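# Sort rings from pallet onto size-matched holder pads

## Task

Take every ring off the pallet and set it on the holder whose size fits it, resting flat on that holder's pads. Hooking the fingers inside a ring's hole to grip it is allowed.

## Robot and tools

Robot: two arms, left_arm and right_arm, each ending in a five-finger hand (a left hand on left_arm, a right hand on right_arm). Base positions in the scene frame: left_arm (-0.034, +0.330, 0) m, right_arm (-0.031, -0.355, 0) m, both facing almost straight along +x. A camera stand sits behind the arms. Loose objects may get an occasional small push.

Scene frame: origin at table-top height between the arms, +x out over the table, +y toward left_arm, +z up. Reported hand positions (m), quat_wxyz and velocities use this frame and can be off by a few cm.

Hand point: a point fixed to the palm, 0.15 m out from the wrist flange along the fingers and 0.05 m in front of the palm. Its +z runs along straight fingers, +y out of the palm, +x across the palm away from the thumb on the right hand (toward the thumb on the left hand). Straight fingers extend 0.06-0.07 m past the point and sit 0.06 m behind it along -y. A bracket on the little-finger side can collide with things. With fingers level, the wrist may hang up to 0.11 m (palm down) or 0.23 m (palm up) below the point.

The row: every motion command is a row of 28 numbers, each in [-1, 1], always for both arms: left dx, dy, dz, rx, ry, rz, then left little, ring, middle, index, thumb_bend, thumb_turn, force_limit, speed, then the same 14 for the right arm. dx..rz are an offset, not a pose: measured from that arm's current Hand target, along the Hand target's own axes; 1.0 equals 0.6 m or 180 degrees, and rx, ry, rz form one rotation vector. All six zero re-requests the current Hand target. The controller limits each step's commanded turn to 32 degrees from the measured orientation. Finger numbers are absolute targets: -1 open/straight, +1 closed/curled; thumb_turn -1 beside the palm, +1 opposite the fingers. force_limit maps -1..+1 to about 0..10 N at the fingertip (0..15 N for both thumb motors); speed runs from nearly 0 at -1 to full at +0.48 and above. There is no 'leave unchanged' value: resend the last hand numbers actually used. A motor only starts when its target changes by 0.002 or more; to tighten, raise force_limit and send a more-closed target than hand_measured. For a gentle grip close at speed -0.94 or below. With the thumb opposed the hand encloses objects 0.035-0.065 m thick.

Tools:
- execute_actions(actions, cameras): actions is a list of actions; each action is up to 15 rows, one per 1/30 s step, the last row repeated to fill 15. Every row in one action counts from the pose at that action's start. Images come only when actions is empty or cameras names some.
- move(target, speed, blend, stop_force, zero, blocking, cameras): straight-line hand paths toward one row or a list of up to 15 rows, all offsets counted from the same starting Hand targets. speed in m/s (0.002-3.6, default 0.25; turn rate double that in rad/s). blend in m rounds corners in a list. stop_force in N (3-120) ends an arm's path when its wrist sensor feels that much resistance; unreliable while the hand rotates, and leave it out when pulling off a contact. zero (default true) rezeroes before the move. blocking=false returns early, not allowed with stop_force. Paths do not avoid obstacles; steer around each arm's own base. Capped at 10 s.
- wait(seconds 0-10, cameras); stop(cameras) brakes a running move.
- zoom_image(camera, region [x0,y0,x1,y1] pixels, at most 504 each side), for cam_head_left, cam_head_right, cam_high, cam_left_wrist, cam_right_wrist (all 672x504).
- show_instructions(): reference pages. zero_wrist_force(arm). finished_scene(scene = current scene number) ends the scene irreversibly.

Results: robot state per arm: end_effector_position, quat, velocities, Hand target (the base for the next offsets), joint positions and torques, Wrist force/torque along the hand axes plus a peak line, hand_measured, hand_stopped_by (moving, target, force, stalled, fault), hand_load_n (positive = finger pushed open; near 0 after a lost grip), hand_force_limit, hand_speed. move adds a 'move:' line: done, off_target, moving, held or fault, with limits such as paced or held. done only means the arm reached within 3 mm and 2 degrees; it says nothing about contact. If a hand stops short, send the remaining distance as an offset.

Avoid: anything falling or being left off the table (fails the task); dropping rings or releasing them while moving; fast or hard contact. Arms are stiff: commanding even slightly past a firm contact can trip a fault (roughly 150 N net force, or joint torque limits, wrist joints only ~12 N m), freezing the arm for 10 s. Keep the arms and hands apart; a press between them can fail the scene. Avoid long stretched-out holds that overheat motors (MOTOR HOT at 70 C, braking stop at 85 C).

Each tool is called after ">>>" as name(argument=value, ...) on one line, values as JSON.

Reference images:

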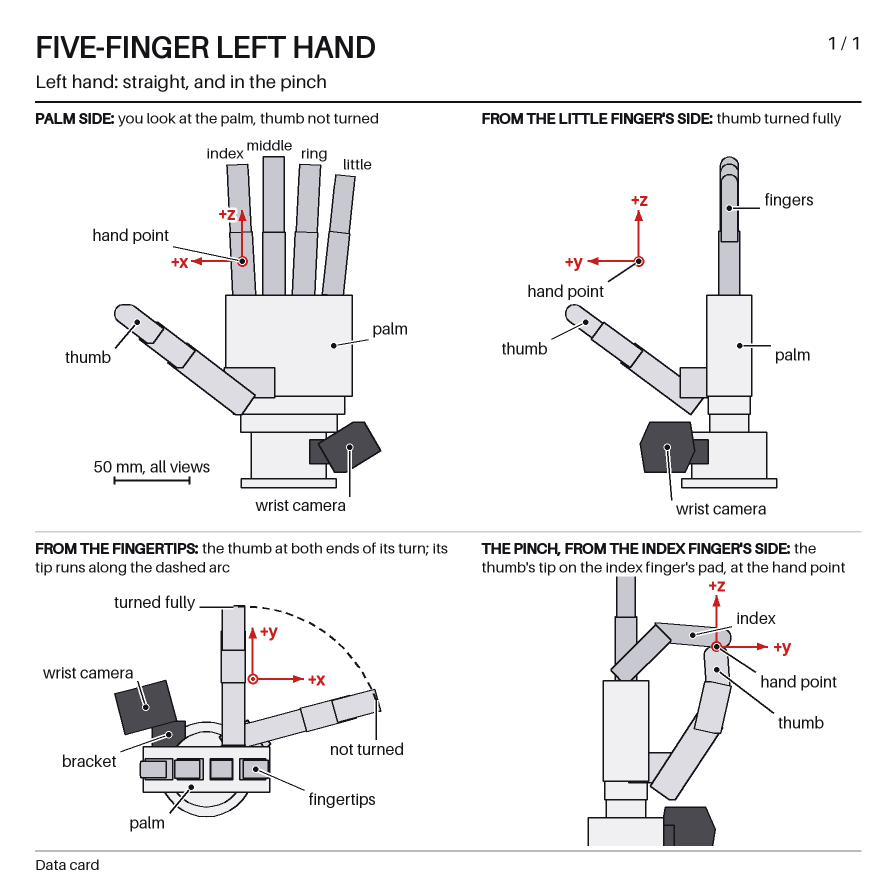

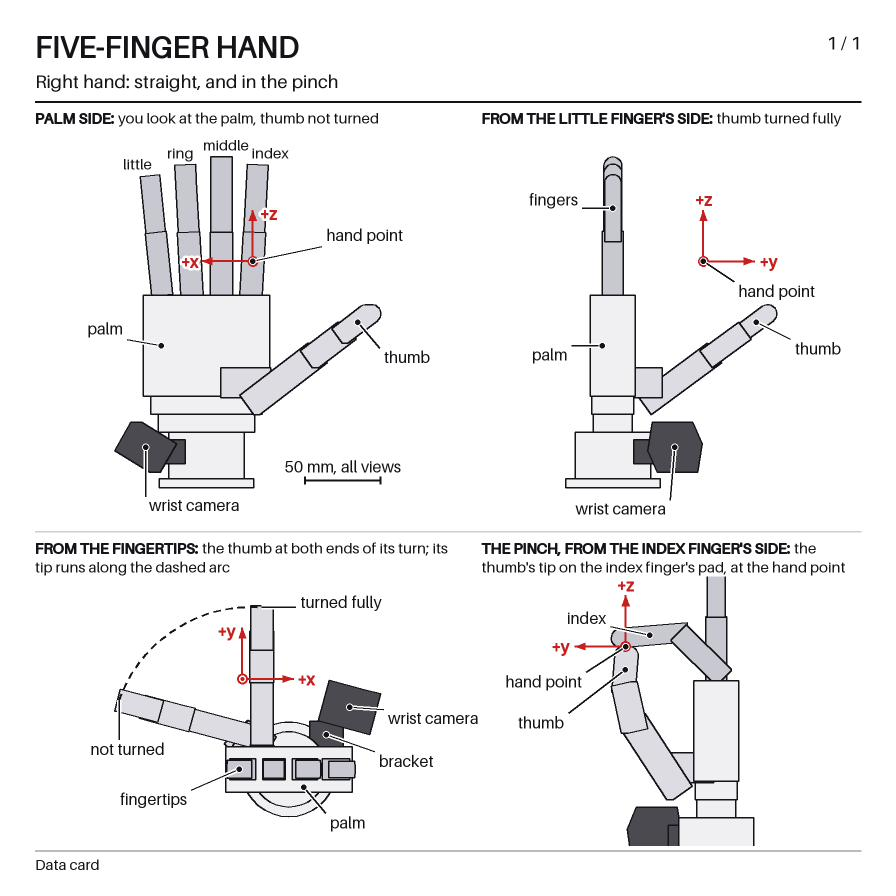

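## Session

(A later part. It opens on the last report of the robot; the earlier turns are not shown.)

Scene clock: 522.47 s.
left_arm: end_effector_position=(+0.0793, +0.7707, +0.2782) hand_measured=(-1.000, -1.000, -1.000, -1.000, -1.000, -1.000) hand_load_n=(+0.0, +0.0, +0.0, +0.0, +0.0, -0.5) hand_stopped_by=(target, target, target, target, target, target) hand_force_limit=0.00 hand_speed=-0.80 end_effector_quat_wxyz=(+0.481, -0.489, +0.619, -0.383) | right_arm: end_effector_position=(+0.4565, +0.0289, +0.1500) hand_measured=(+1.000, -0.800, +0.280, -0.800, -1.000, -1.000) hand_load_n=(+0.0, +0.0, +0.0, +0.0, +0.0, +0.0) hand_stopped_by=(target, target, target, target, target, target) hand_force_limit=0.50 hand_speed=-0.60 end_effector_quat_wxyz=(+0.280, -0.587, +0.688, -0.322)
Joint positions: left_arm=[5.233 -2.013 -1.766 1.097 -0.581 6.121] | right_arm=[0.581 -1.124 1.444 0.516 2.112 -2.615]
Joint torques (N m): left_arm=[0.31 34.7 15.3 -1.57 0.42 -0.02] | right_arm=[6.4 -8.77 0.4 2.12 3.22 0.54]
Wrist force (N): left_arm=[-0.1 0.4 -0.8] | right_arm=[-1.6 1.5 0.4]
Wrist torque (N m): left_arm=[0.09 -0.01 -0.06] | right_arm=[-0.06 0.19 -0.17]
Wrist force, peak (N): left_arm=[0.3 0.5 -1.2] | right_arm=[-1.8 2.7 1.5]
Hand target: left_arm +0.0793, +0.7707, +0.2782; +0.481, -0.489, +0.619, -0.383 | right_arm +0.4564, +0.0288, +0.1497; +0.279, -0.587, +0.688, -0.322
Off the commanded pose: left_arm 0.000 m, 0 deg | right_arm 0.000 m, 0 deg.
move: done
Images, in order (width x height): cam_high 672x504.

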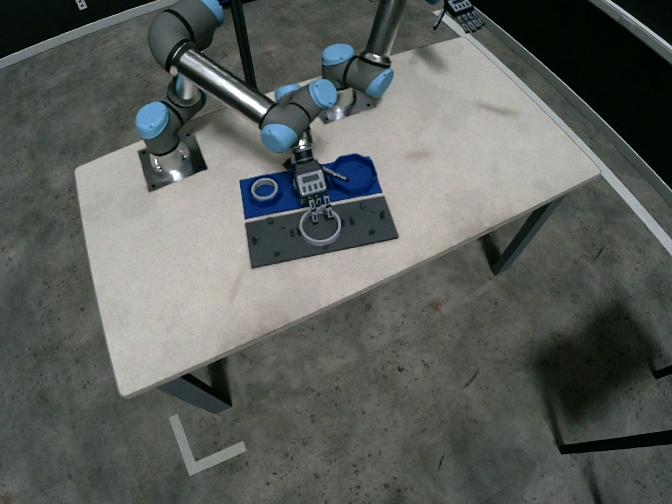

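>>> move(target=[[0,0,0,0,0,0,-1,-1,-1,-1,-1,-1,0,-0.8,-0.0190,0.2268,-0.1932,0,0,0,1,-0.7,0.12,-0.7,-1,-1,0.5,-0.5],[0,0,0,0,0,0,-1,-1,-1,-1,-1,-1,0,-0.8,-0.0190,0.2715,-0.1557,0,0,0,1,-0.7,0.12,-0.7,-1,-1,0.5,-0.5]], speed=[0.15,0.08], cameras=["cam_high","cam_right_wrist"])

>>> zoom_image(camera="cam_high", region=[284, 160, 334, 210])

Scene clock: 542.27 s.
left_arm: end_effector_position=(+0.0793, +0.7707, +0.2782) hand_measured=(-1.000, -1.000, -1.000, -1.000, -1.000, -1.000) hand_load_n=(+0.0, +0.0, +0.0, +0.0, +0.0, +0.0) hand_stopped_by=(target, target, target, target, target, target) hand_force_limit=0.00 hand_speed=-0.80 end_effector_quat_wxyz=(+0.481, -0.489, +0.619, -0.383) | right_arm: end_effector_position=(+0.2845, +0.0675, +0.0833) hand_measured=(+1.000, -0.700, +0.120, -0.700, -1.000, -1.000) hand_load_n=(+0.0, +0.0, +0.0, +0.0, +0.0, +0.0) hand_stopped_by=(target, target, target, target, target, target) hand_force_limit=0.50 hand_speed=-0.50 end_effector_quat_wxyz=(+0.279, -0.587, +0.688, -0.322)
Joint positions: left_arm=[5.233 -2.013 -1.766 1.097 -0.581 6.121] | right_arm=[0.903 -1.142 1.703 0.469 2.305 -2.294]
Joint torques (N m): left_arm=[-0.05 34.42 14.55 -1.67 0.47 0.04] | right_arm=[-6.2 -60.65 -36.66 1.18 -1.25 -0.58]
Wrist force (N): left_arm=[0.0 0.1 -0.9] | right_arm=[-1.6 1.4 0.3]
Wrist torque (N m): left_arm=[0.06 -0.01 -0.05] | right_arm=[-0.08 0.19 -0.25]
Wrist force, peak (N): left_arm=[0.2 0.4 -1.2] | right_arm=[1.2 -1.9 3.5]
Hand target: left_arm +0.0793, +0.7707, +0.2782; +0.481, -0.489, +0.619, -0.383 | right_arm +0.2846, +0.0677, +0.0836; +0.279, -0.587, +0.688, -0.322
Off the commanded pose: left_arm 0.000 m, 0 deg | right_arm 0.000 m, 0 deg.
move: done
Images, in order (width x height): cam_high 672x504, cam_right_wrist 672x504.

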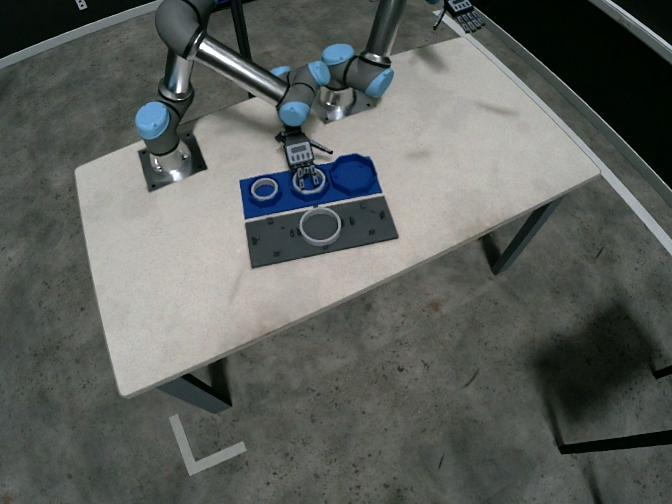

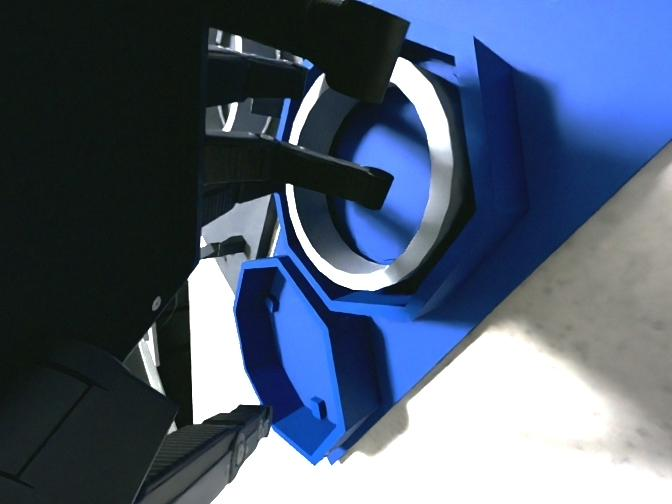

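Scaled by 10.080.

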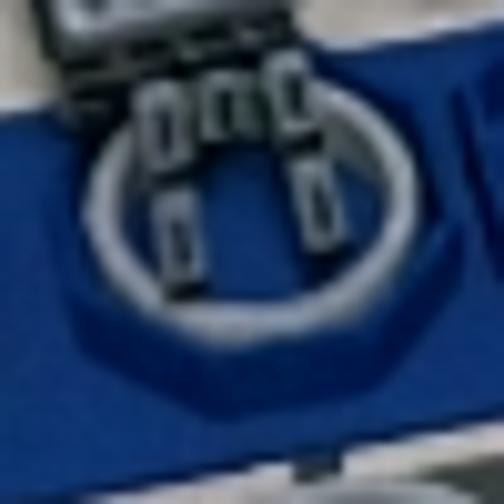

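>>> move(target=[0,0,0,0,0,0,-1,-1,-1,-1,-1,-1,0,-0.8,-0.0083,0.02507,-0.0083,0,0,0,1,-0.7,0.12,-0.7,-1,-1,0.5,-0.5], speed=0.05, cameras=["cam_high","cam_right_wrist"])

>>> zoom_image(camera="cam_high", region=[284, 160, 334, 210])

>>> zoom_image(camera="cam_high", region=[296, 204, 346, 254])

Scene clock: 561.47 s.
left_arm: end_effector_position=(+0.0793, +0.7707, +0.2782) hand_measured=(-1.000, -1.000, -1.000, -1.000, -1.000, -1.000) hand_load_n=(+0.0, +0.0, +0.0, +0.0, +0.0, -0.5) hand_stopped_by=(target, target, target, target, target, target) hand_force_limit=0.00 hand_speed=-0.80 end_effector_quat_wxyz=(+0.481, -0.489, +0.619, -0.383) | right_arm: end_effector_position=(+0.2721, +0.0746, +0.0750) hand_measured=(+1.000, -0.700, +0.120, -0.700, -1.000, -1.000) hand_load_n=(+0.0, +0.0, +0.0, +0.0, +0.0, +0.0) hand_stopped_by=(target, target, target, target, target, target) hand_force_limit=0.50 hand_speed=-0.50 end_effector_quat_wxyz=(+0.279, -0.587, +0.688, -0.322)
Joint positions: left_arm=[5.233 -2.013 -1.766 1.097 -0.581 6.121] | right_arm=[0.936 -1.12 1.702 0.475 2.322 -2.255]
Joint torques (N m): left_arm=[-0.6 35.14 14.59 -1.65 0.5 0.11] | right_arm=[-5 -50.9 -36.32 1.38 -1.16 -0.99]
Wrist force (N): left_arm=[0.2 0.2 -0.7] | right_arm=[-1.8 1.3 0.3]
Wrist torque (N m): left_arm=[0.06 -0.05 -0.03] | right_arm=[-0.09 0.20 -0.27]
Wrist force, peak (N): left_arm=[0.1 0.4 -1.1] | right_arm=[-1.8 1.7 0.3]
Hand target: left_arm +0.0793, +0.7707, +0.2782; +0.481, -0.489, +0.619, -0.383 | right_arm +0.2722, +0.0747, +0.0752; +0.279, -0.587, +0.688, -0.322
Off the commanded pose: left_arm 0.000 m, 0 deg | right_arm 0.000 m, 0 deg.
move: done
Images, in order (width x height): cam_high 672x504, cam_right_wrist 672x504.

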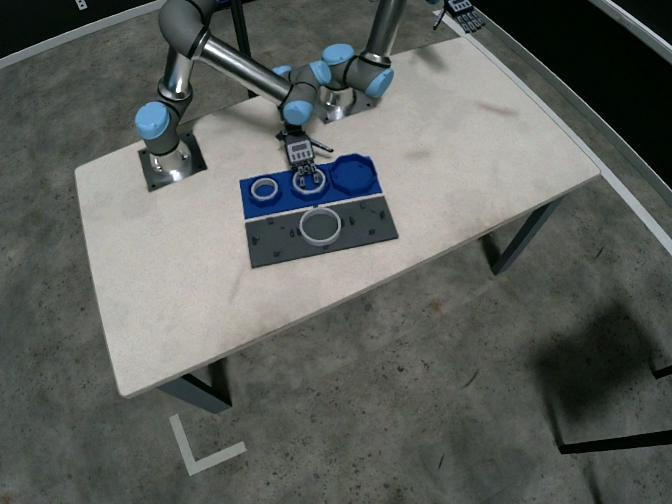

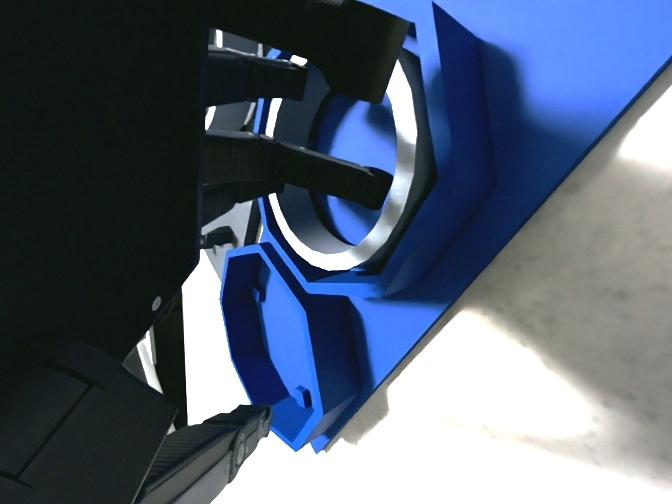

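Scaled by 10.080.

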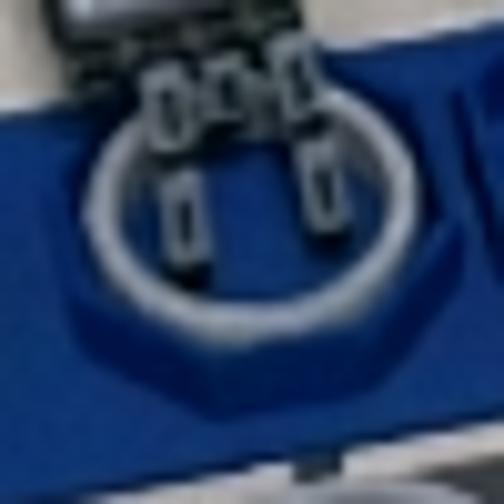

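Scaled by 10.080.

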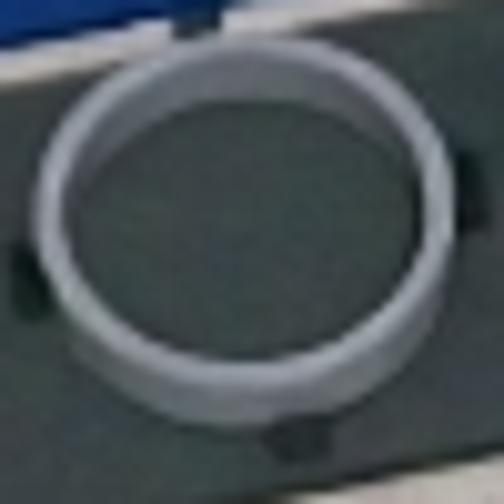

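>>> move(target=[[0,0,0,0,0,0,-1,-1,-1,-1,-1,-1,0,-0.8,-0.0067,0.0011,-0.0013,0,0,0,1,-0.7,0.12,-0.7,-1,-1,0.5,-0.5],[0,0,0,0,0,0,-1,-1,-1,-1,-1,-1,0,-0.8,-0.0067,0.0253,0.0191,0,0,0,1,-0.7,0.12,-0.7,-1,-1,0.5,-0.5]], speed=[0.03,0.03], stop_force=6, cameras=["cam_high","cam_right_wrist"])

>>> zoom_image(camera="cam_high", region=[284, 160, 334, 210])

>>> zoom_image(camera="cam_right_wrist", region=[220, 0, 500, 280])

Scene clock: 577.43 s.
left_arm: end_effector_position=(+0.0793, +0.7707, +0.2782) hand_measured=(-1.000, -1.000, -1.000, -1.000, -1.000, -1.000) hand_load_n=(+0.0, +0.0, +0.0, +0.0, +0.0, +0.0) hand_stopped_by=(target, target, target, target, target, target) hand_force_limit=0.00 hand_speed=-0.80 end_effector_quat_wxyz=(+0.481, -0.489, +0.619, -0.383) | right_arm: end_effector_position=(+0.2720, +0.0789, +0.0562) hand_measured=(+1.000, -0.700, +0.120, -0.700, -1.000, -1.000) hand_load_n=(+0.0, +0.0, +0.0, +0.0, +0.0, +0.0) hand_stopped_by=(target, target, target, target, target, target) hand_force_limit=0.50 hand_speed=-0.50 end_effector_quat_wxyz=(+0.279, -0.587, +0.688, -0.322)
Joint positions: left_arm=[5.233 -2.013 -1.766 1.097 -0.581 6.121] | right_arm=[0.942 -1.086 1.707 0.44 2.325 -2.247]
Joint torques (N m): left_arm=[-0.58 35.21 14.86 -1.6 0.5 0.21] | right_arm=[-4.71 -62.7 -33.86 3.16 -1.02 -0.39]
Wrist force (N): left_arm=[0.4 0.2 -0.6] | right_arm=[-1.5 1.4 0.3]
Wrist torque (N m): left_arm=[0.05 -0.07 -0.03] | right_arm=[-0.09 0.15 -0.24]
Wrist force, peak (N): left_arm=[0.2 0.3 -1.1] | right_arm=[-1.8 1.9 0.7]
Hand target: left_arm +0.0793, +0.7707, +0.2782; +0.481, -0.489, +0.619, -0.383 | right_arm +0.2720, +0.0789, +0.0562; +0.279, -0.587, +0.688, -0.322
Off the commanded pose: left_arm 0.000 m, 0 deg | right_arm 0.000 m, 0 deg.
move: done
Images, in order (width x height): cam_high 672x504, cam_right_wrist 672x504.

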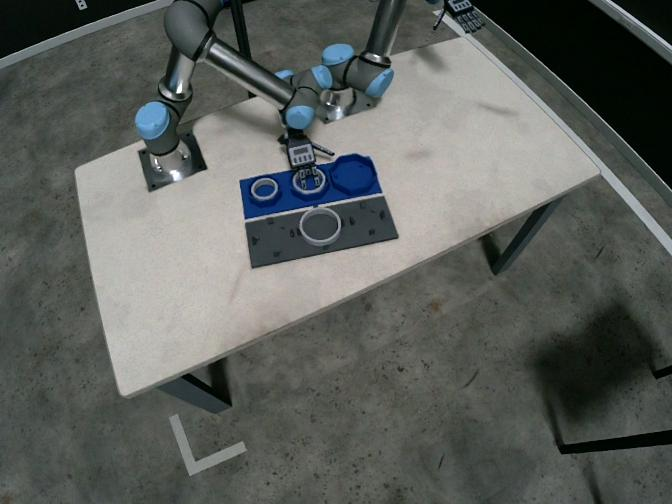

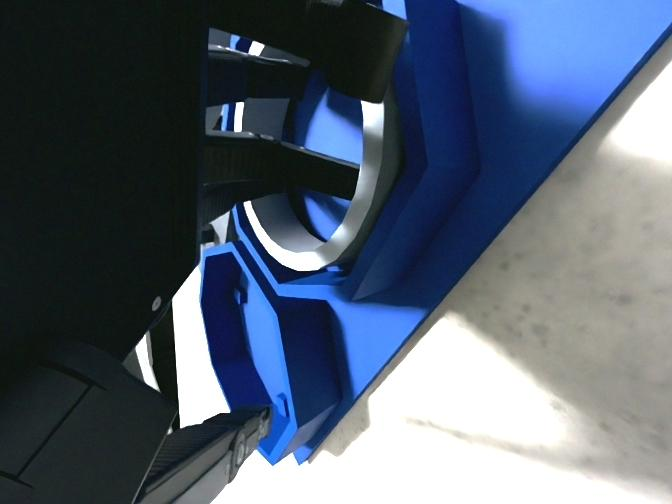

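Scaled by 10.080.

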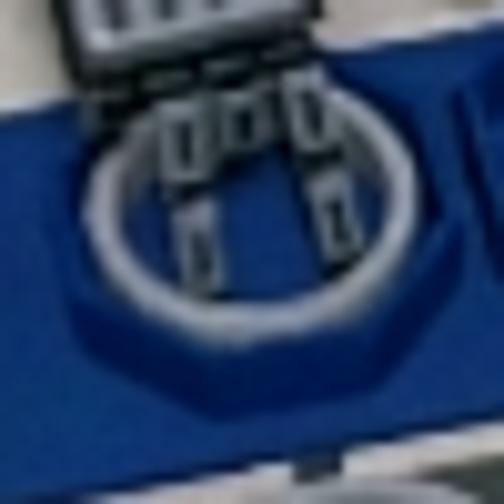

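Scaled by 1.800.

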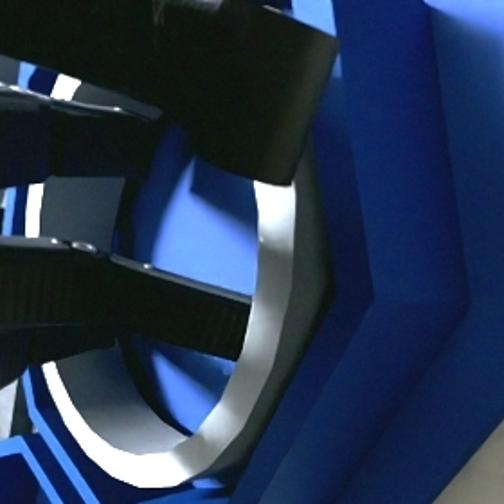

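>>> move(target=[0,0,0,0,0,0,-1,-1,-1,-1,-1,-1,0,-0.8,0,0.00447,0.00375,0,0,0,1,-0.7,0.12,-0.7,-1,-1,0.5,-0.5], speed=0.02, stop_force=5, cameras=["cam_high"])

>>> zoom_image(camera="cam_high", region=[284, 160, 334, 210])

Scene clock: 583.83 s.
left_arm: end_effector_position=(+0.0793, +0.7707, +0.2782) hand_measured=(-1.000, -1.000, -1.000, -1.000, -1.000, -1.000) hand_load_n=(+0.0, +0.0, -0.5, +0.0, +0.0, +0.0) hand_stopped_by=(target, target, target, target, target, target) hand_force_limit=0.00 hand_speed=-0.80 end_effector_quat_wxyz=(+0.481, -0.489, +0.619, -0.383) | right_arm: end_effector_position=(+0.2720, +0.0789, +0.0526) hand_measured=(+1.000, -0.700, +0.120, -0.700, -1.000, -1.000) hand_load_n=(+0.0, +0.0, +0.0, +0.0, +0.0, +0.0) hand_stopped_by=(target, target, target, target, target, target) hand_force_limit=0.50 hand_speed=-0.50 end_effector_quat_wxyz=(+0.279, -0.587, +0.688, -0.322)
Joint positions: left_arm=[5.233 -2.013 -1.766 1.097 -0.581 6.121] | right_arm=[0.942 -1.081 1.71 0.432 2.325 -2.247]
Joint torques (N m): left_arm=[-0.58 34.6 14.94 -1.5 0.55 0.18] | right_arm=[-5.49 -24.05 -8 3.23 -1.33 -0.95]
Wrist force (N): left_arm=[0.3 0.4 -0.8] | right_arm=[-1.5 1.5 0.4]
Wrist torque (N m): left_arm=[0.09 -0.06 -0.04] | right_arm=[-0.08 0.16 -0.24]
Wrist force, peak (N): left_arm=[0.0 0.5 -1.0] | right_arm=[-1.8 1.6 0.6]
Hand target: left_arm +0.0793, +0.7707, +0.2782; +0.481, -0.489, +0.619, -0.383 | right_arm +0.2720, +0.0790, +0.0527; +0.279, -0.587, +0.688, -0.322
Off the commanded pose: left_arm 0.000 m, 0 deg | right_arm 0.000 m, 0 deg.
move: done
Images, in order (width x height): cam_high 672x504.

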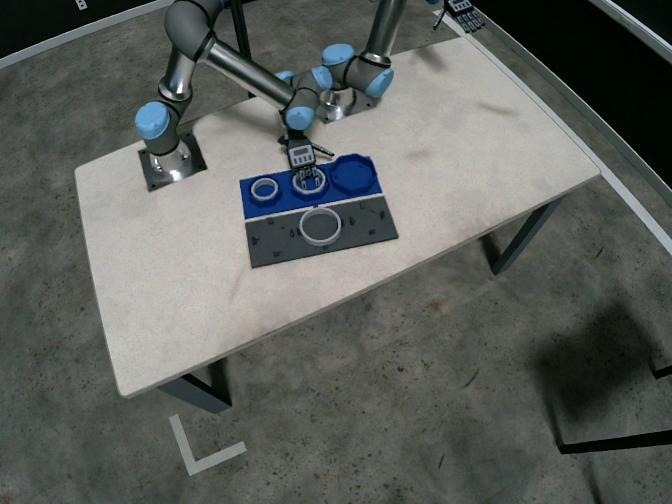

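Scaled by 10.080.

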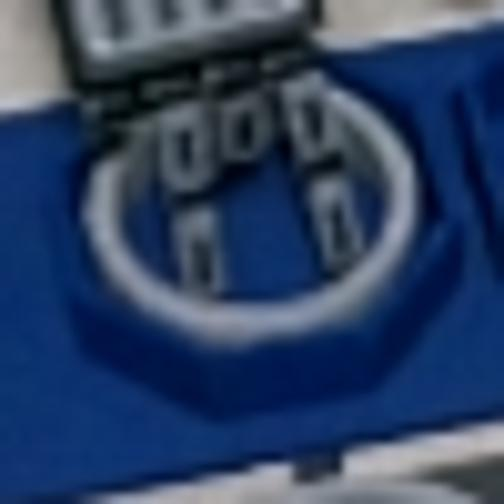

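>>> move(target=[0,0,0,0,0,0,-1,-1,-1,-1,-1,-1,0,-0.8,0,0.00766,0.00643,0,0,0,1,-0.7,0.12,-0.7,-1,-1,0.5,-0.5], speed=0.015, stop_force=5, cameras=["cam_high","cam_right_wrist"])

>>> zoom_image(camera="cam_high", region=[284, 160, 334, 210])

>>> zoom_image(camera="cam_right_wrist", region=[220, 0, 500, 280])

Scene clock: 589.70 s.
left_arm: end_effector_position=(+0.0793, +0.7707, +0.2782) hand_measured=(-1.000, -1.000, -1.000, -1.000, -1.000, -1.000) hand_load_n=(+0.0, +0.0, +0.0, +0.0, +0.0, +0.0) hand_stopped_by=(target, target, target, target, target, target) hand_force_limit=0.00 hand_speed=-0.80 end_effector_quat_wxyz=(+0.481, -0.489, +0.619, -0.383) | right_arm: end_effector_position=(+0.2721, +0.0791, +0.0502) hand_measured=(+1.000, -0.700, +0.120, -0.700, -1.000, -1.000) hand_load_n=(+0.0, +0.0, -1.0, +0.0, +0.0, +0.0) hand_stopped_by=(target, target, target, target, target, target) hand_force_limit=0.50 hand_speed=-0.50 end_effector_quat_wxyz=(+0.280, -0.587, +0.688, -0.322)
Joint positions: left_arm=[5.233 -2.013 -1.766 1.097 -0.581 6.121] | right_arm=[0.942 -1.078 1.712 0.426 2.325 -2.247]
Joint torques (N m): left_arm=[0.19 34.14 14.84 -1.63 0.43 0.19] | right_arm=[-3.42 -58.96 -32.17 3.44 -1.15 -0.42]
Wrist force (N): left_arm=[0.0 0.3 -1.1] | right_arm=[-2.2 -4.2 -1.8]
Wrist torque (N m): left_arm=[0.08 -0.03 -0.05] | right_arm=[-0.16 0.19 -0.35]
Wrist force, peak (N): left_arm=[0.0 0.3 -1.2] | right_arm=[-3.2 -6.8 -4.6]
Hand target: left_arm +0.0793, +0.7707, +0.2782; +0.481, -0.489, +0.619, -0.383 | right_arm +0.2721, +0.0791, +0.0502; +0.280, -0.587, +0.688, -0.322 (not the last commanded pose)
Off the commanded pose: left_arm 0.000 m, 0 deg | right_arm 0.003 m, 0 deg.
move: contact (right_arm)
Images, in order (width x height): cam_high 672x504, cam_right_wrist 672x504.

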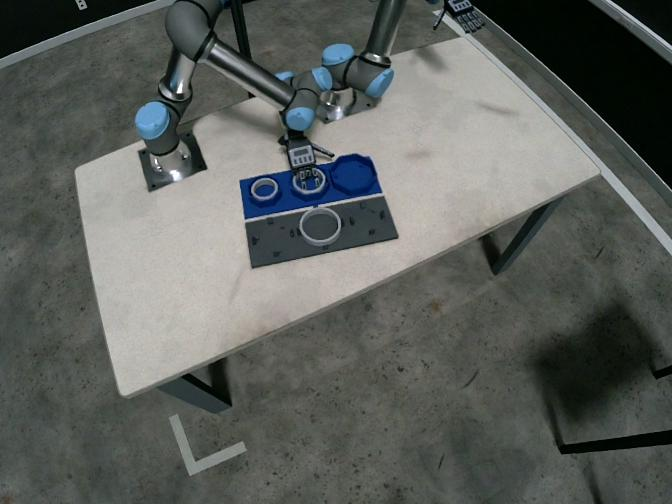

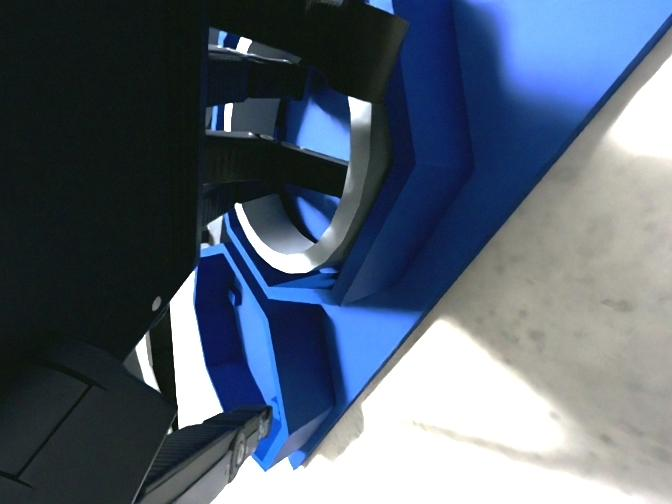

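Scaled by 10.080.

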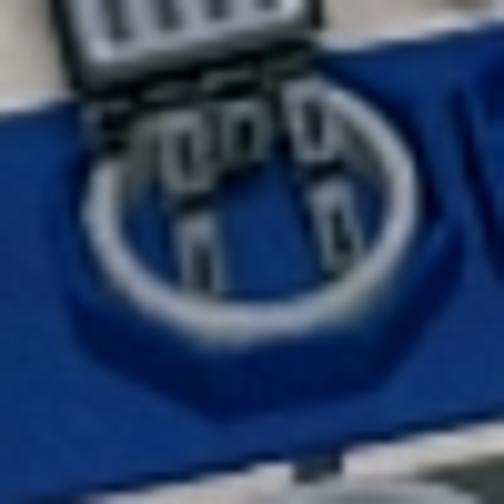

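Scaled by 1.800.

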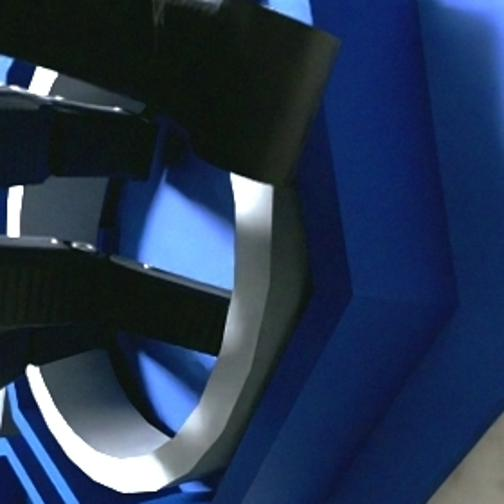

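>>> move(target=[0,0,0,0,0,0,-1,-1,-1,-1,-1,-1,0,-0.8,0,-0.00319,-0.00268,0,0,0,1,-0.7,0.12,-0.7,-1,-1,0.5,-0.5], speed=0.03)

>>> execute_actions(actions=[[[0,0,0,0,0,0,-1,-1,-1,-1,-1,-1,0,-0.8,0,0,0,0,0,0,1,-0.7,0.6,-0.7,-1,-1,0.5,-0.85]],[[0,0,0,0,0,0,-1,-1,-1,-1,-1,-1,0,-0.8,0,0,0,0,0,0,1,-0.7,0.6,-0.7,-1,-1,0.5,-0.85]]], cameras=["cam_high","cam_right_wrist"])

>>> zoom_image(camera="cam_high", region=[284, 160, 334, 210])

Scene clock: 605.27 s.
left_arm: end_effector_position=(+0.0793, +0.7707, +0.2782) hand_measured=(-1.000, -1.000, -1.000, -1.000, -1.000, -1.000) hand_load_n=(+0.0, +0.0, +0.0, +0.0, +0.0, +0.0) hand_stopped_by=(target, target, target, target, target, target) hand_force_limit=0.00 hand_speed=-0.80 end_effector_quat_wxyz=(+0.481, -0.489, +0.619, -0.383) | right_arm: end_effector_position=(+0.2721, +0.0791, +0.0527) hand_measured=(+1.000, -0.700, +0.120, -0.700, -1.000, -1.000) hand_load_n=(+0.0, +0.0, +0.5, +0.0, +0.0, +0.0) hand_stopped_by=(target, target, target, target, target, target) hand_force_limit=0.50 hand_speed=-0.50 end_effector_quat_wxyz=(+0.280, -0.587, +0.688, -0.322)
Joint positions: left_arm=[5.233 -2.013 -1.766 1.097 -0.581 6.121] | right_arm=[0.942 -1.081 1.71 0.432 2.325 -2.247]
Joint torques (N m): left_arm=[-0.22 34.48 14.63 -1.47 0.57 0.11] | right_arm=[6.98 -54.98 -32.59 1.59 -0.14 0.93]
Wrist force (N): left_arm=[0.1 0.2 -0.7] | right_arm=[-1.6 1.3 0.5]
Wrist torque (N m): left_arm=[0.06 -0.03 -0.04] | right_arm=[-0.12 0.17 -0.25]
Wrist force, peak (N): left_arm=[-0.1 0.2 -1.1] | right_arm=[-2.5 -4.2 -2.0]
Hand target: left_arm +0.0793, +0.7707, +0.2782; +0.481, -0.489, +0.619, -0.383 | right_arm +0.2721, +0.0791, +0.0527; +0.280, -0.587, +0.688, -0.322
Off the commanded pose: left_arm 0.000 m, 0 deg | right_arm 0.000 m, 0 deg.
move: done

Scene clock: 606.47 s.
left_arm: end_effector_position=(+0.0793, +0.7707, +0.2782) hand_measured=(-1.000, -1.000, -1.000, -1.000, -1.000, -1.000) hand_load_n=(+0.0, +0.0, +0.0, +0.0, +0.0, +0.0) hand_stopped_by=(target, target, target, target, target, target) hand_force_limit=0.00 hand_speed=-0.80 end_effector_quat_wxyz=(+0.481, -0.489, +0.619, -0.383) | right_arm: end_effector_position=(+0.2721, +0.0791, +0.0527) hand_measured=(+1.000, -0.700, +0.240, -0.700, -1.000, -1.000) hand_load_n=(+0.0, -4.0, +9.5, -4.5, +0.0, +0.0) hand_stopped_by=(target, target, force, target, target, target) hand_force_limit=0.50 hand_speed=-0.85 end_effector_quat_wxyz=(+0.280, -0.587, +0.688, -0.322)
Joint positions: left_arm=[5.233 -2.013 -1.766 1.097 -0.581 6.121] | right_arm=[0.942 -1.081 1.71 0.432 2.325 -2.247]
Joint torques (N m): left_arm=[0.15 35.31 15.06 -1.74 0.46 0.09] | right_arm=[7.12 -25.79 -15.16 -0.26 1.37 0.92]
Wrist force (N): left_arm=[0.1 0.1 -0.8] | right_arm=[-1.3 2.1 0.1]
Wrist torque (N m): left_arm=[0.04 -0.04 -0.04] | right_arm=[0.09 0.15 -0.21]
Wrist force, peak (N): left_arm=[0.2 0.2 -1.2] | right_arm=[-1.6 2.4 1.8]
Hand target: left_arm +0.0793, +0.7707, +0.2782; +0.481, -0.489, +0.619, -0.383 | right_arm +0.2721, +0.0791, +0.0527; +0.280, -0.587, +0.688, -0.322
Off the commanded pose: left_arm 0.000 m, 0 deg | right_arm 0.000 m, 0 deg.
Step readings (end_effector_position of left_arm | right_arm):
0: (+0.0793, +0.7707, +0.2782) | (+0.2721, +0.0791, +0.0527)
1: (+0.0793, +0.7707, +0.2782) | (+0.2721, +0.0791, +0.0527)
2: (+0.0793, +0.7707, +0.2782) | (+0.2721, +0.0791, +0.0527)
4: (+0.0793, +0.7707, +0.2782) | (+0.2721, +0.0791, +0.0527)
8: (+0.0793, +0.7707, +0.2782) | (+0.2721, +0.0791, +0.0527)
15: (+0.0793, +0.7707, +0.2782) | (+0.2721, +0.0791, +0.0527)
16: (+0.0793, +0.7707, +0.2782) | (+0.2721, +0.0791, +0.0527)
17: (+0.0793, +0.7707, +0.2782) | (+0.2721, +0.0791, +0.0527)
19: (+0.0793, +0.7707, +0.2782) | (+0.2721, +0.0791, +0.0527)
23: (+0.0793, +0.7707, +0.2782) | (+0.2721, +0.0791, +0.0527)
30: (+0.0793, +0.7707, +0.2782) | (+0.2721, +0.0791, +0.0527)
Images, in order (width x height): cam_high 672x504, cam_right_wrist 672x504.

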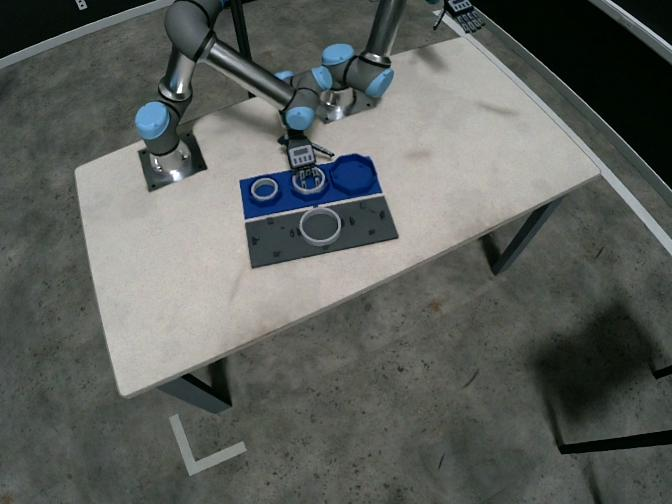

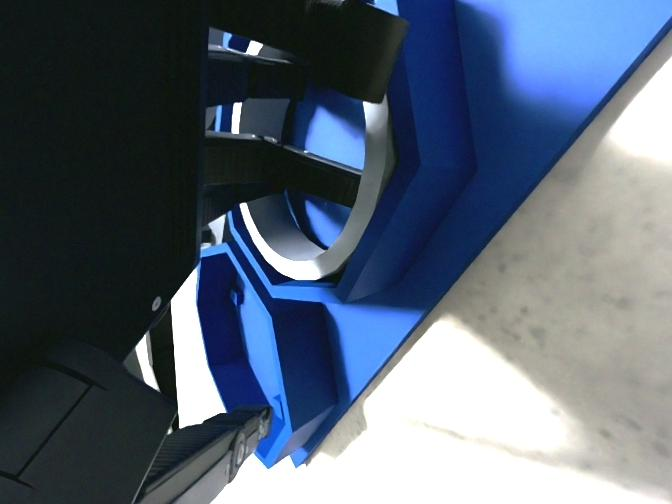

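Scaled by 10.080.

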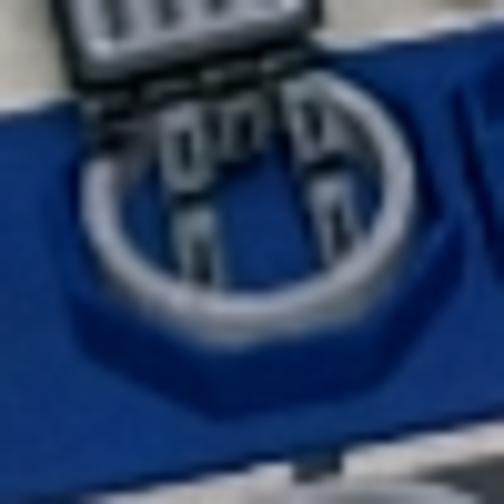

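>>> execute_actions(actions=[[[0,0,0,0,0,0,-1,-1,-1,-1,-1,-1,0,-0.8,0,0,0,0,0,0,1,-0.95,0.6,-0.95,-1,-1,0.5,-0.5]],[[0,0,0,0,0,0,-1,-1,-1,-1,-1,-1,0,-0.8,0,0,0,0,0,0,1,-0.95,0.6,-0.95,-1,-1,0.5,-0.5]]], cameras=["cam_high","cam_right_wrist"])

>>> zoom_image(camera="cam_high", region=[284, 160, 334, 210])

>>> zoom_image(camera="cam_right_wrist", region=[220, 0, 500, 280])

Scene clock: 612.43 s.
left_arm: end_effector_position=(+0.0793, +0.7707, +0.2782) hand_measured=(-1.000, -1.000, -1.000, -1.000, -1.000, -1.000) hand_load_n=(+0.0, +0.0, +0.0, +0.0, -0.5, -0.5) hand_stopped_by=(target, target, target, target, target, target) hand_force_limit=0.00 hand_speed=-0.80 end_effector_quat_wxyz=(+0.481, -0.489, +0.619, -0.383) | right_arm: end_effector_position=(+0.2721, +0.0791, +0.0527) hand_measured=(+1.000, -0.734, +0.240, -0.742, -1.000, -1.000) hand_load_n=(+0.0, -11.0, +19.5, -13.0, +0.0, +0.0) hand_stopped_by=(target, stalled, force, stalled, target, target) hand_force_limit=0.50 hand_speed=-0.50 end_effector_quat_wxyz=(+0.280, -0.587, +0.688, -0.322)
Joint positions: left_arm=[5.233 -2.013 -1.766 1.097 -0.581 6.121] | right_arm=[0.942 -1.081 1.71 0.432 2.325 -2.247]
Joint torques (N m): left_arm=[-0.19 35 15.08 -1.54 0.48 0.17] | right_arm=[7.12 -11.65 0.31 0.74 3.31 0.46]
Wrist force (N): left_arm=[0.1 0.4 -0.7] | right_arm=[-1.7 4.8 2.7]
Wrist torque (N m): left_arm=[0.09 -0.04 -0.04] | right_arm=[-0.19 0.12 -0.16]
Wrist force, peak (N): left_arm=[-0.2 0.5 -1.1] | right_arm=[-1.7 4.8 3.0]
Hand target: left_arm +0.0793, +0.7707, +0.2782; +0.481, -0.489, +0.619, -0.383 | right_arm +0.2721, +0.0791, +0.0527; +0.280, -0.587, +0.688, -0.322
Off the commanded pose: left_arm 0.000 m, 0 deg | right_arm 0.000 m, 0 deg.
Step readings (end_effector_position of left_arm | right_arm):
0: (+0.0793, +0.7707, +0.2782) | (+0.2721, +0.0791, +0.0527)
1: (+0.0793, +0.7707, +0.2782) | (+0.2721, +0.0791, +0.0527)
2: (+0.0793, +0.7707, +0.2782) | (+0.2721, +0.0791, +0.0527)
4: (+0.0793, +0.7707, +0.2782) | (+0.2721, +0.0791, +0.0527)
8: (+0.0793, +0.7707, +0.2782) | (+0.2721, +0.0791, +0.0527)
15: (+0.0793, +0.7707, +0.2782) | (+0.2721, +0.0791, +0.0527)
16: (+0.0793, +0.7707, +0.2782) | (+0.2721, +0.0791, +0.0527)
17: (+0.0793, +0.7707, +0.2782) | (+0.2721, +0.0791, +0.0527)
19: (+0.0793, +0.7707, +0.2782) | (+0.2721, +0.0791, +0.0527)
23: (+0.0793, +0.7707, +0.2782) | (+0.2721, +0.0791, +0.0527)
30: (+0.0793, +0.7707, +0.2782) | (+0.2721, +0.0791, +0.0527)
Images, in order (width x height): cam_high 672x504, cam_right_wrist 672x504.

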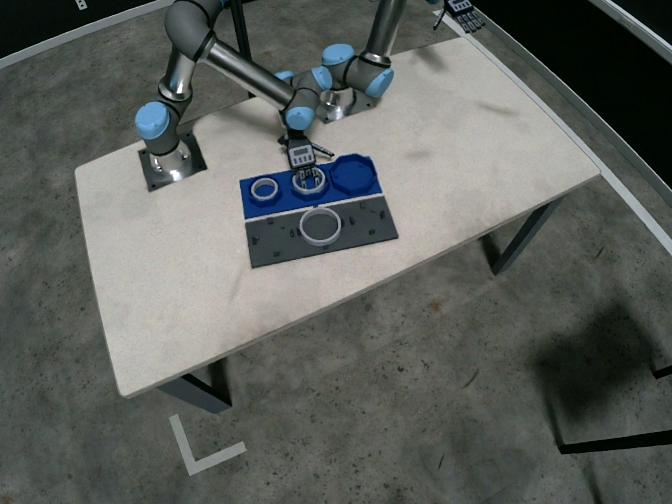

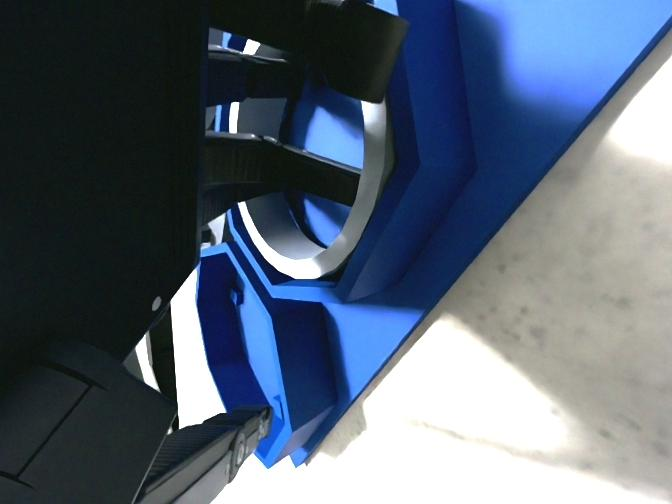

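Scaled by 10.080.

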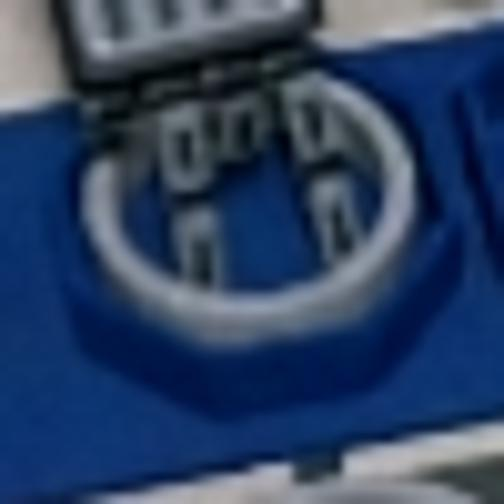

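Scaled by 1.800.

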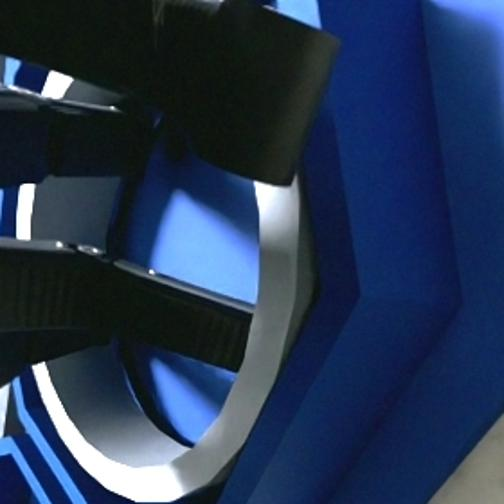

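>>> move(target=[0,0,0,0,0,0,-1,-1,-1,-1,-1,-1,0,-0.8,0,-0.02553,-0.02143,0,0,0,1,-0.95,0.6,-0.95,-1,-1,0.5,-0.5], speed=0.03, cameras=["cam_high","cam_right_wrist"])

>>> zoom_image(camera="cam_high", region=[284, 160, 334, 210])

>>> zoom_image(camera="cam_right_wrist", region=[220, 0, 500, 280])

Scene clock: 620.30 s.
left_arm: end_effector_position=(+0.0793, +0.7707, +0.2782) hand_measured=(-1.000, -1.000, -1.000, -1.000, -1.000, -1.000) hand_load_n=(+0.0, +0.0, +0.0, +0.0, +0.0, +0.0) hand_stopped_by=(target, target, target, target, target, target) hand_force_limit=0.00 hand_speed=-0.80 end_effector_quat_wxyz=(+0.481, -0.489, +0.619, -0.383) | right_arm: end_effector_position=(+0.2720, +0.0791, +0.0730) hand_measured=(+1.000, -0.734, +0.240, -0.742, -1.000, -1.000) hand_load_n=(+0.0, -11.0, +19.5, -13.0, +0.0, +0.0) hand_stopped_by=(target, stalled, force, stalled, target, target) hand_force_limit=0.50 hand_speed=-0.50 end_effector_quat_wxyz=(+0.280, -0.587, +0.688, -0.322) end_effector_velocity=(+0.001, +0.001, -0.001) end_effector_angular_velocity=(+0.004, -0.004, +0.000)
Joint positions: left_arm=[5.233 -2.013 -1.766 1.097 -0.581 6.121] | right_arm=[0.942 -1.109 1.692 0.478 2.325 -2.247]
Joint velocities: left_arm=[within noise] | right_arm=[0 0 0.002 -0.008 0 -0.001]
Joint torques (N m): left_arm=[-0.15 35.4 15.22 -1.55 0.48 0.07] | right_arm=[6.22 -24.14 -16.53 -0.4 4.45 0.91]
Wrist force (N): left_arm=[0.3 0.1 -0.8] | right_arm=[-1.7 5.2 3.4]
Wrist torque (N m): left_arm=[0.05 -0.06 -0.03] | right_arm=[-0.22 0.12 -0.18]
Wrist force, peak (N): left_arm=[0.0 0.7 -1.0] | right_arm=[-1.0 6.3 3.9]
Hand target: left_arm +0.0793, +0.7707, +0.2782; +0.481, -0.489, +0.619, -0.383 | right_arm +0.2719, +0.0790, +0.0727; +0.280, -0.587, +0.688, -0.322
Off the commanded pose: left_arm 0.000 m, 0 deg | right_arm 0.000 m, 0 deg.
move: done
Images, in order (width x height): cam_high 672x504, cam_right_wrist 672x504.

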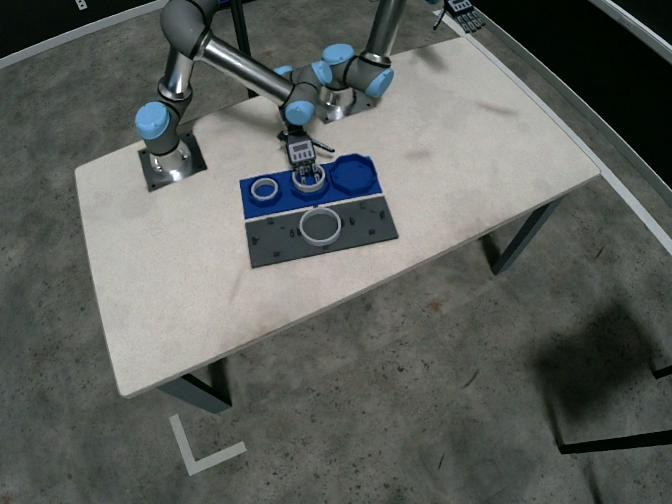

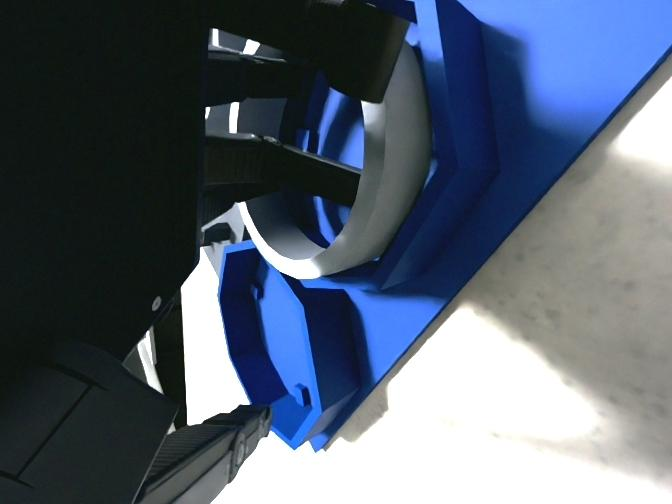

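Scaled by 10.080.

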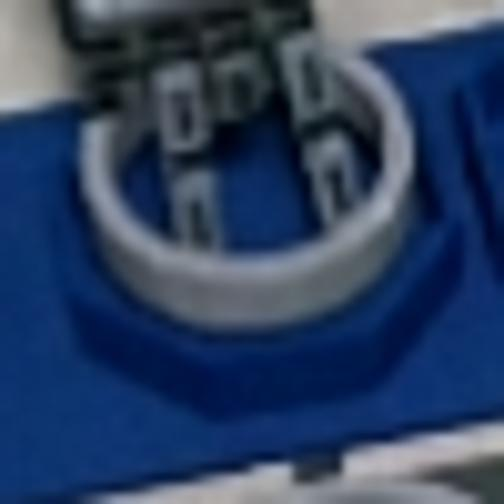

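Scaled by 1.800.

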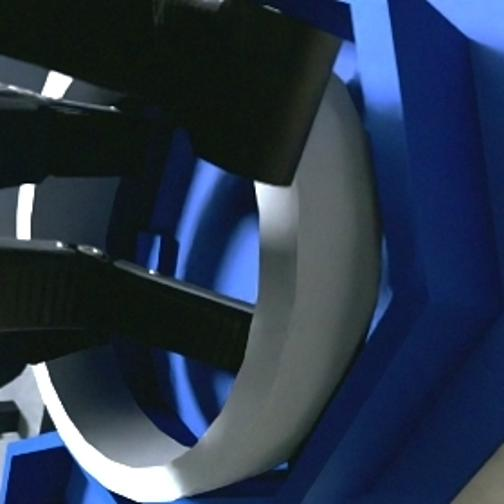

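>>> move(target=[[0,0,0,0,0,0,-1,-1,-1,-1,-1,-1,0,-0.8,0,-0.0345,-0.0289,0,0,0,1,-0.95,0.6,-0.95,-1,-1,0.5,-0.5],[0,0,0,0,0,0,-1,-1,-1,-1,-1,-1,0,-0.8,0.2860,-0.2341,0.2090,0,0,0,1,-0.95,0.6,-0.95,-1,-1,0.5,-0.5],[0,0,0,0,0,0,-1,-1,-1,-1,-1,-1,0,-0.8,0.2860,-0.2064,0.2322,0,0,0,1,-0.95,0.6,-0.95,-1,-1,0.5,-0.5]], speed=[0.08,0.12,0.06], blend=[0.01,0.01,0], cameras=["cam_high","cam_right_wrist"])

>>> zoom_image(camera="cam_high", region=[248, 212, 298, 262])

>>> zoom_image(camera="cam_right_wrist", region=[200, 0, 500, 300])

Scene clock: 640.83 s.
left_arm: end_effector_position=(+0.0793, +0.7707, +0.2782) hand_measured=(-1.000, -1.000, -1.000, -1.000, -1.000, -1.000) hand_load_n=(+0.0, +0.0, -0.5, +0.0, +0.0, +0.0) hand_stopped_by=(target, target, target, target, target, target) hand_force_limit=0.00 hand_speed=-0.80 end_effector_quat_wxyz=(+0.481, -0.489, +0.619, -0.383) | right_arm: end_effector_position=(+0.4291, -0.1195, +0.0782) hand_measured=(+1.000, -0.734, +0.240, -0.742, -1.000, -1.000) hand_load_n=(+0.0, -11.0, +19.0, -12.0, +0.0, +0.0) hand_stopped_by=(target, stalled, force, stalled, target, target) hand_force_limit=0.50 hand_speed=-0.50 end_effector_quat_wxyz=(+0.279, -0.587, +0.688, -0.322)
Joint positions: left_arm=[5.233 -2.013 -1.766 1.097 -0.581 6.121] | right_arm=[0.286 -1.343 1.935 0.146 1.902 -2.846]
Joint torques (N m): left_arm=[-0.53 35.28 14.84 -1.61 0.48 0.13] | right_arm=[-5.94 -53.86 -41.49 -0.66 1.74 -0.94]
Wrist force (N): left_arm=[0.1 0.1 -0.7] | right_arm=[-1.5 5.2 3.5]
Wrist torque (N m): left_arm=[0.03 -0.04 -0.03] | right_arm=[-0.20 0.13 -0.09]
Wrist force, peak (N): left_arm=[0.0 0.5 -1.1] | right_arm=[-4.9 8.7 0.6]
Hand target: left_arm +0.0793, +0.7707, +0.2782; +0.481, -0.489, +0.619, -0.383 | right_arm +0.4294, -0.1194, +0.0785; +0.280, -0.587, +0.688, -0.322
Off the commanded pose: left_arm 0.000 m, 0 deg | right_arm 0.000 m, 0 deg.
move: done
Images, in order (width x height): cam_high 672x504, cam_right_wrist 672x504.

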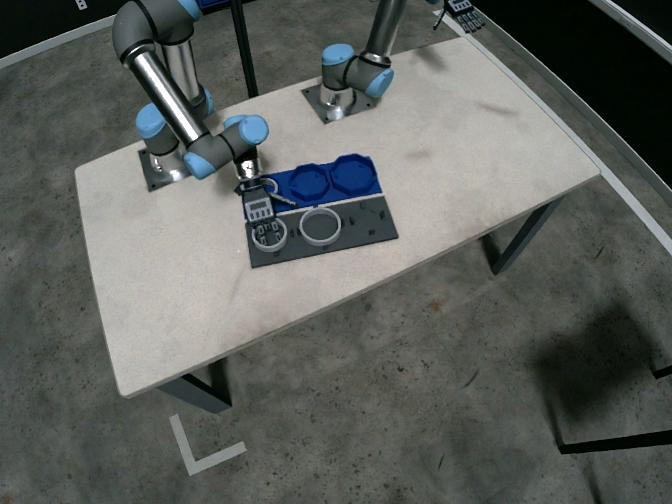

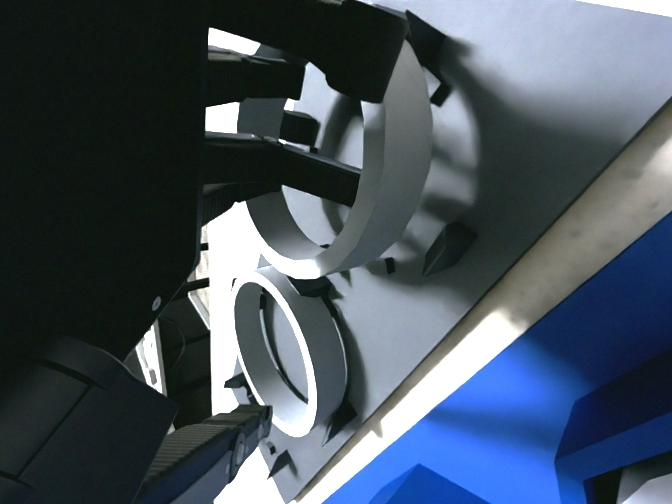

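Scaled by 10.080.

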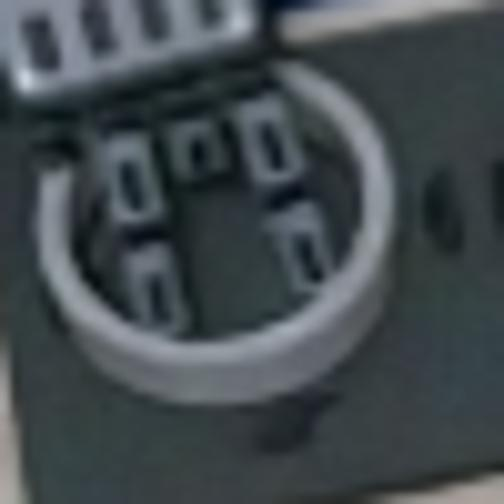

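Scaled by 1.680.

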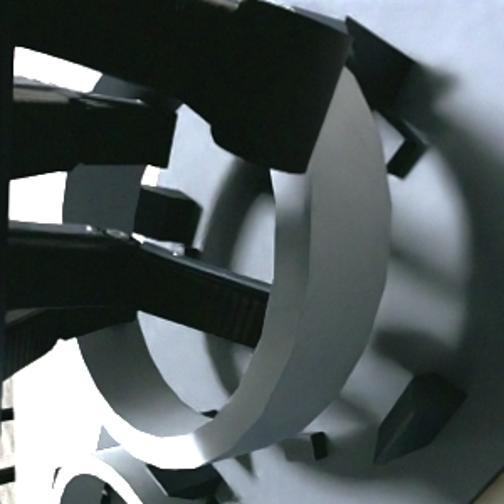

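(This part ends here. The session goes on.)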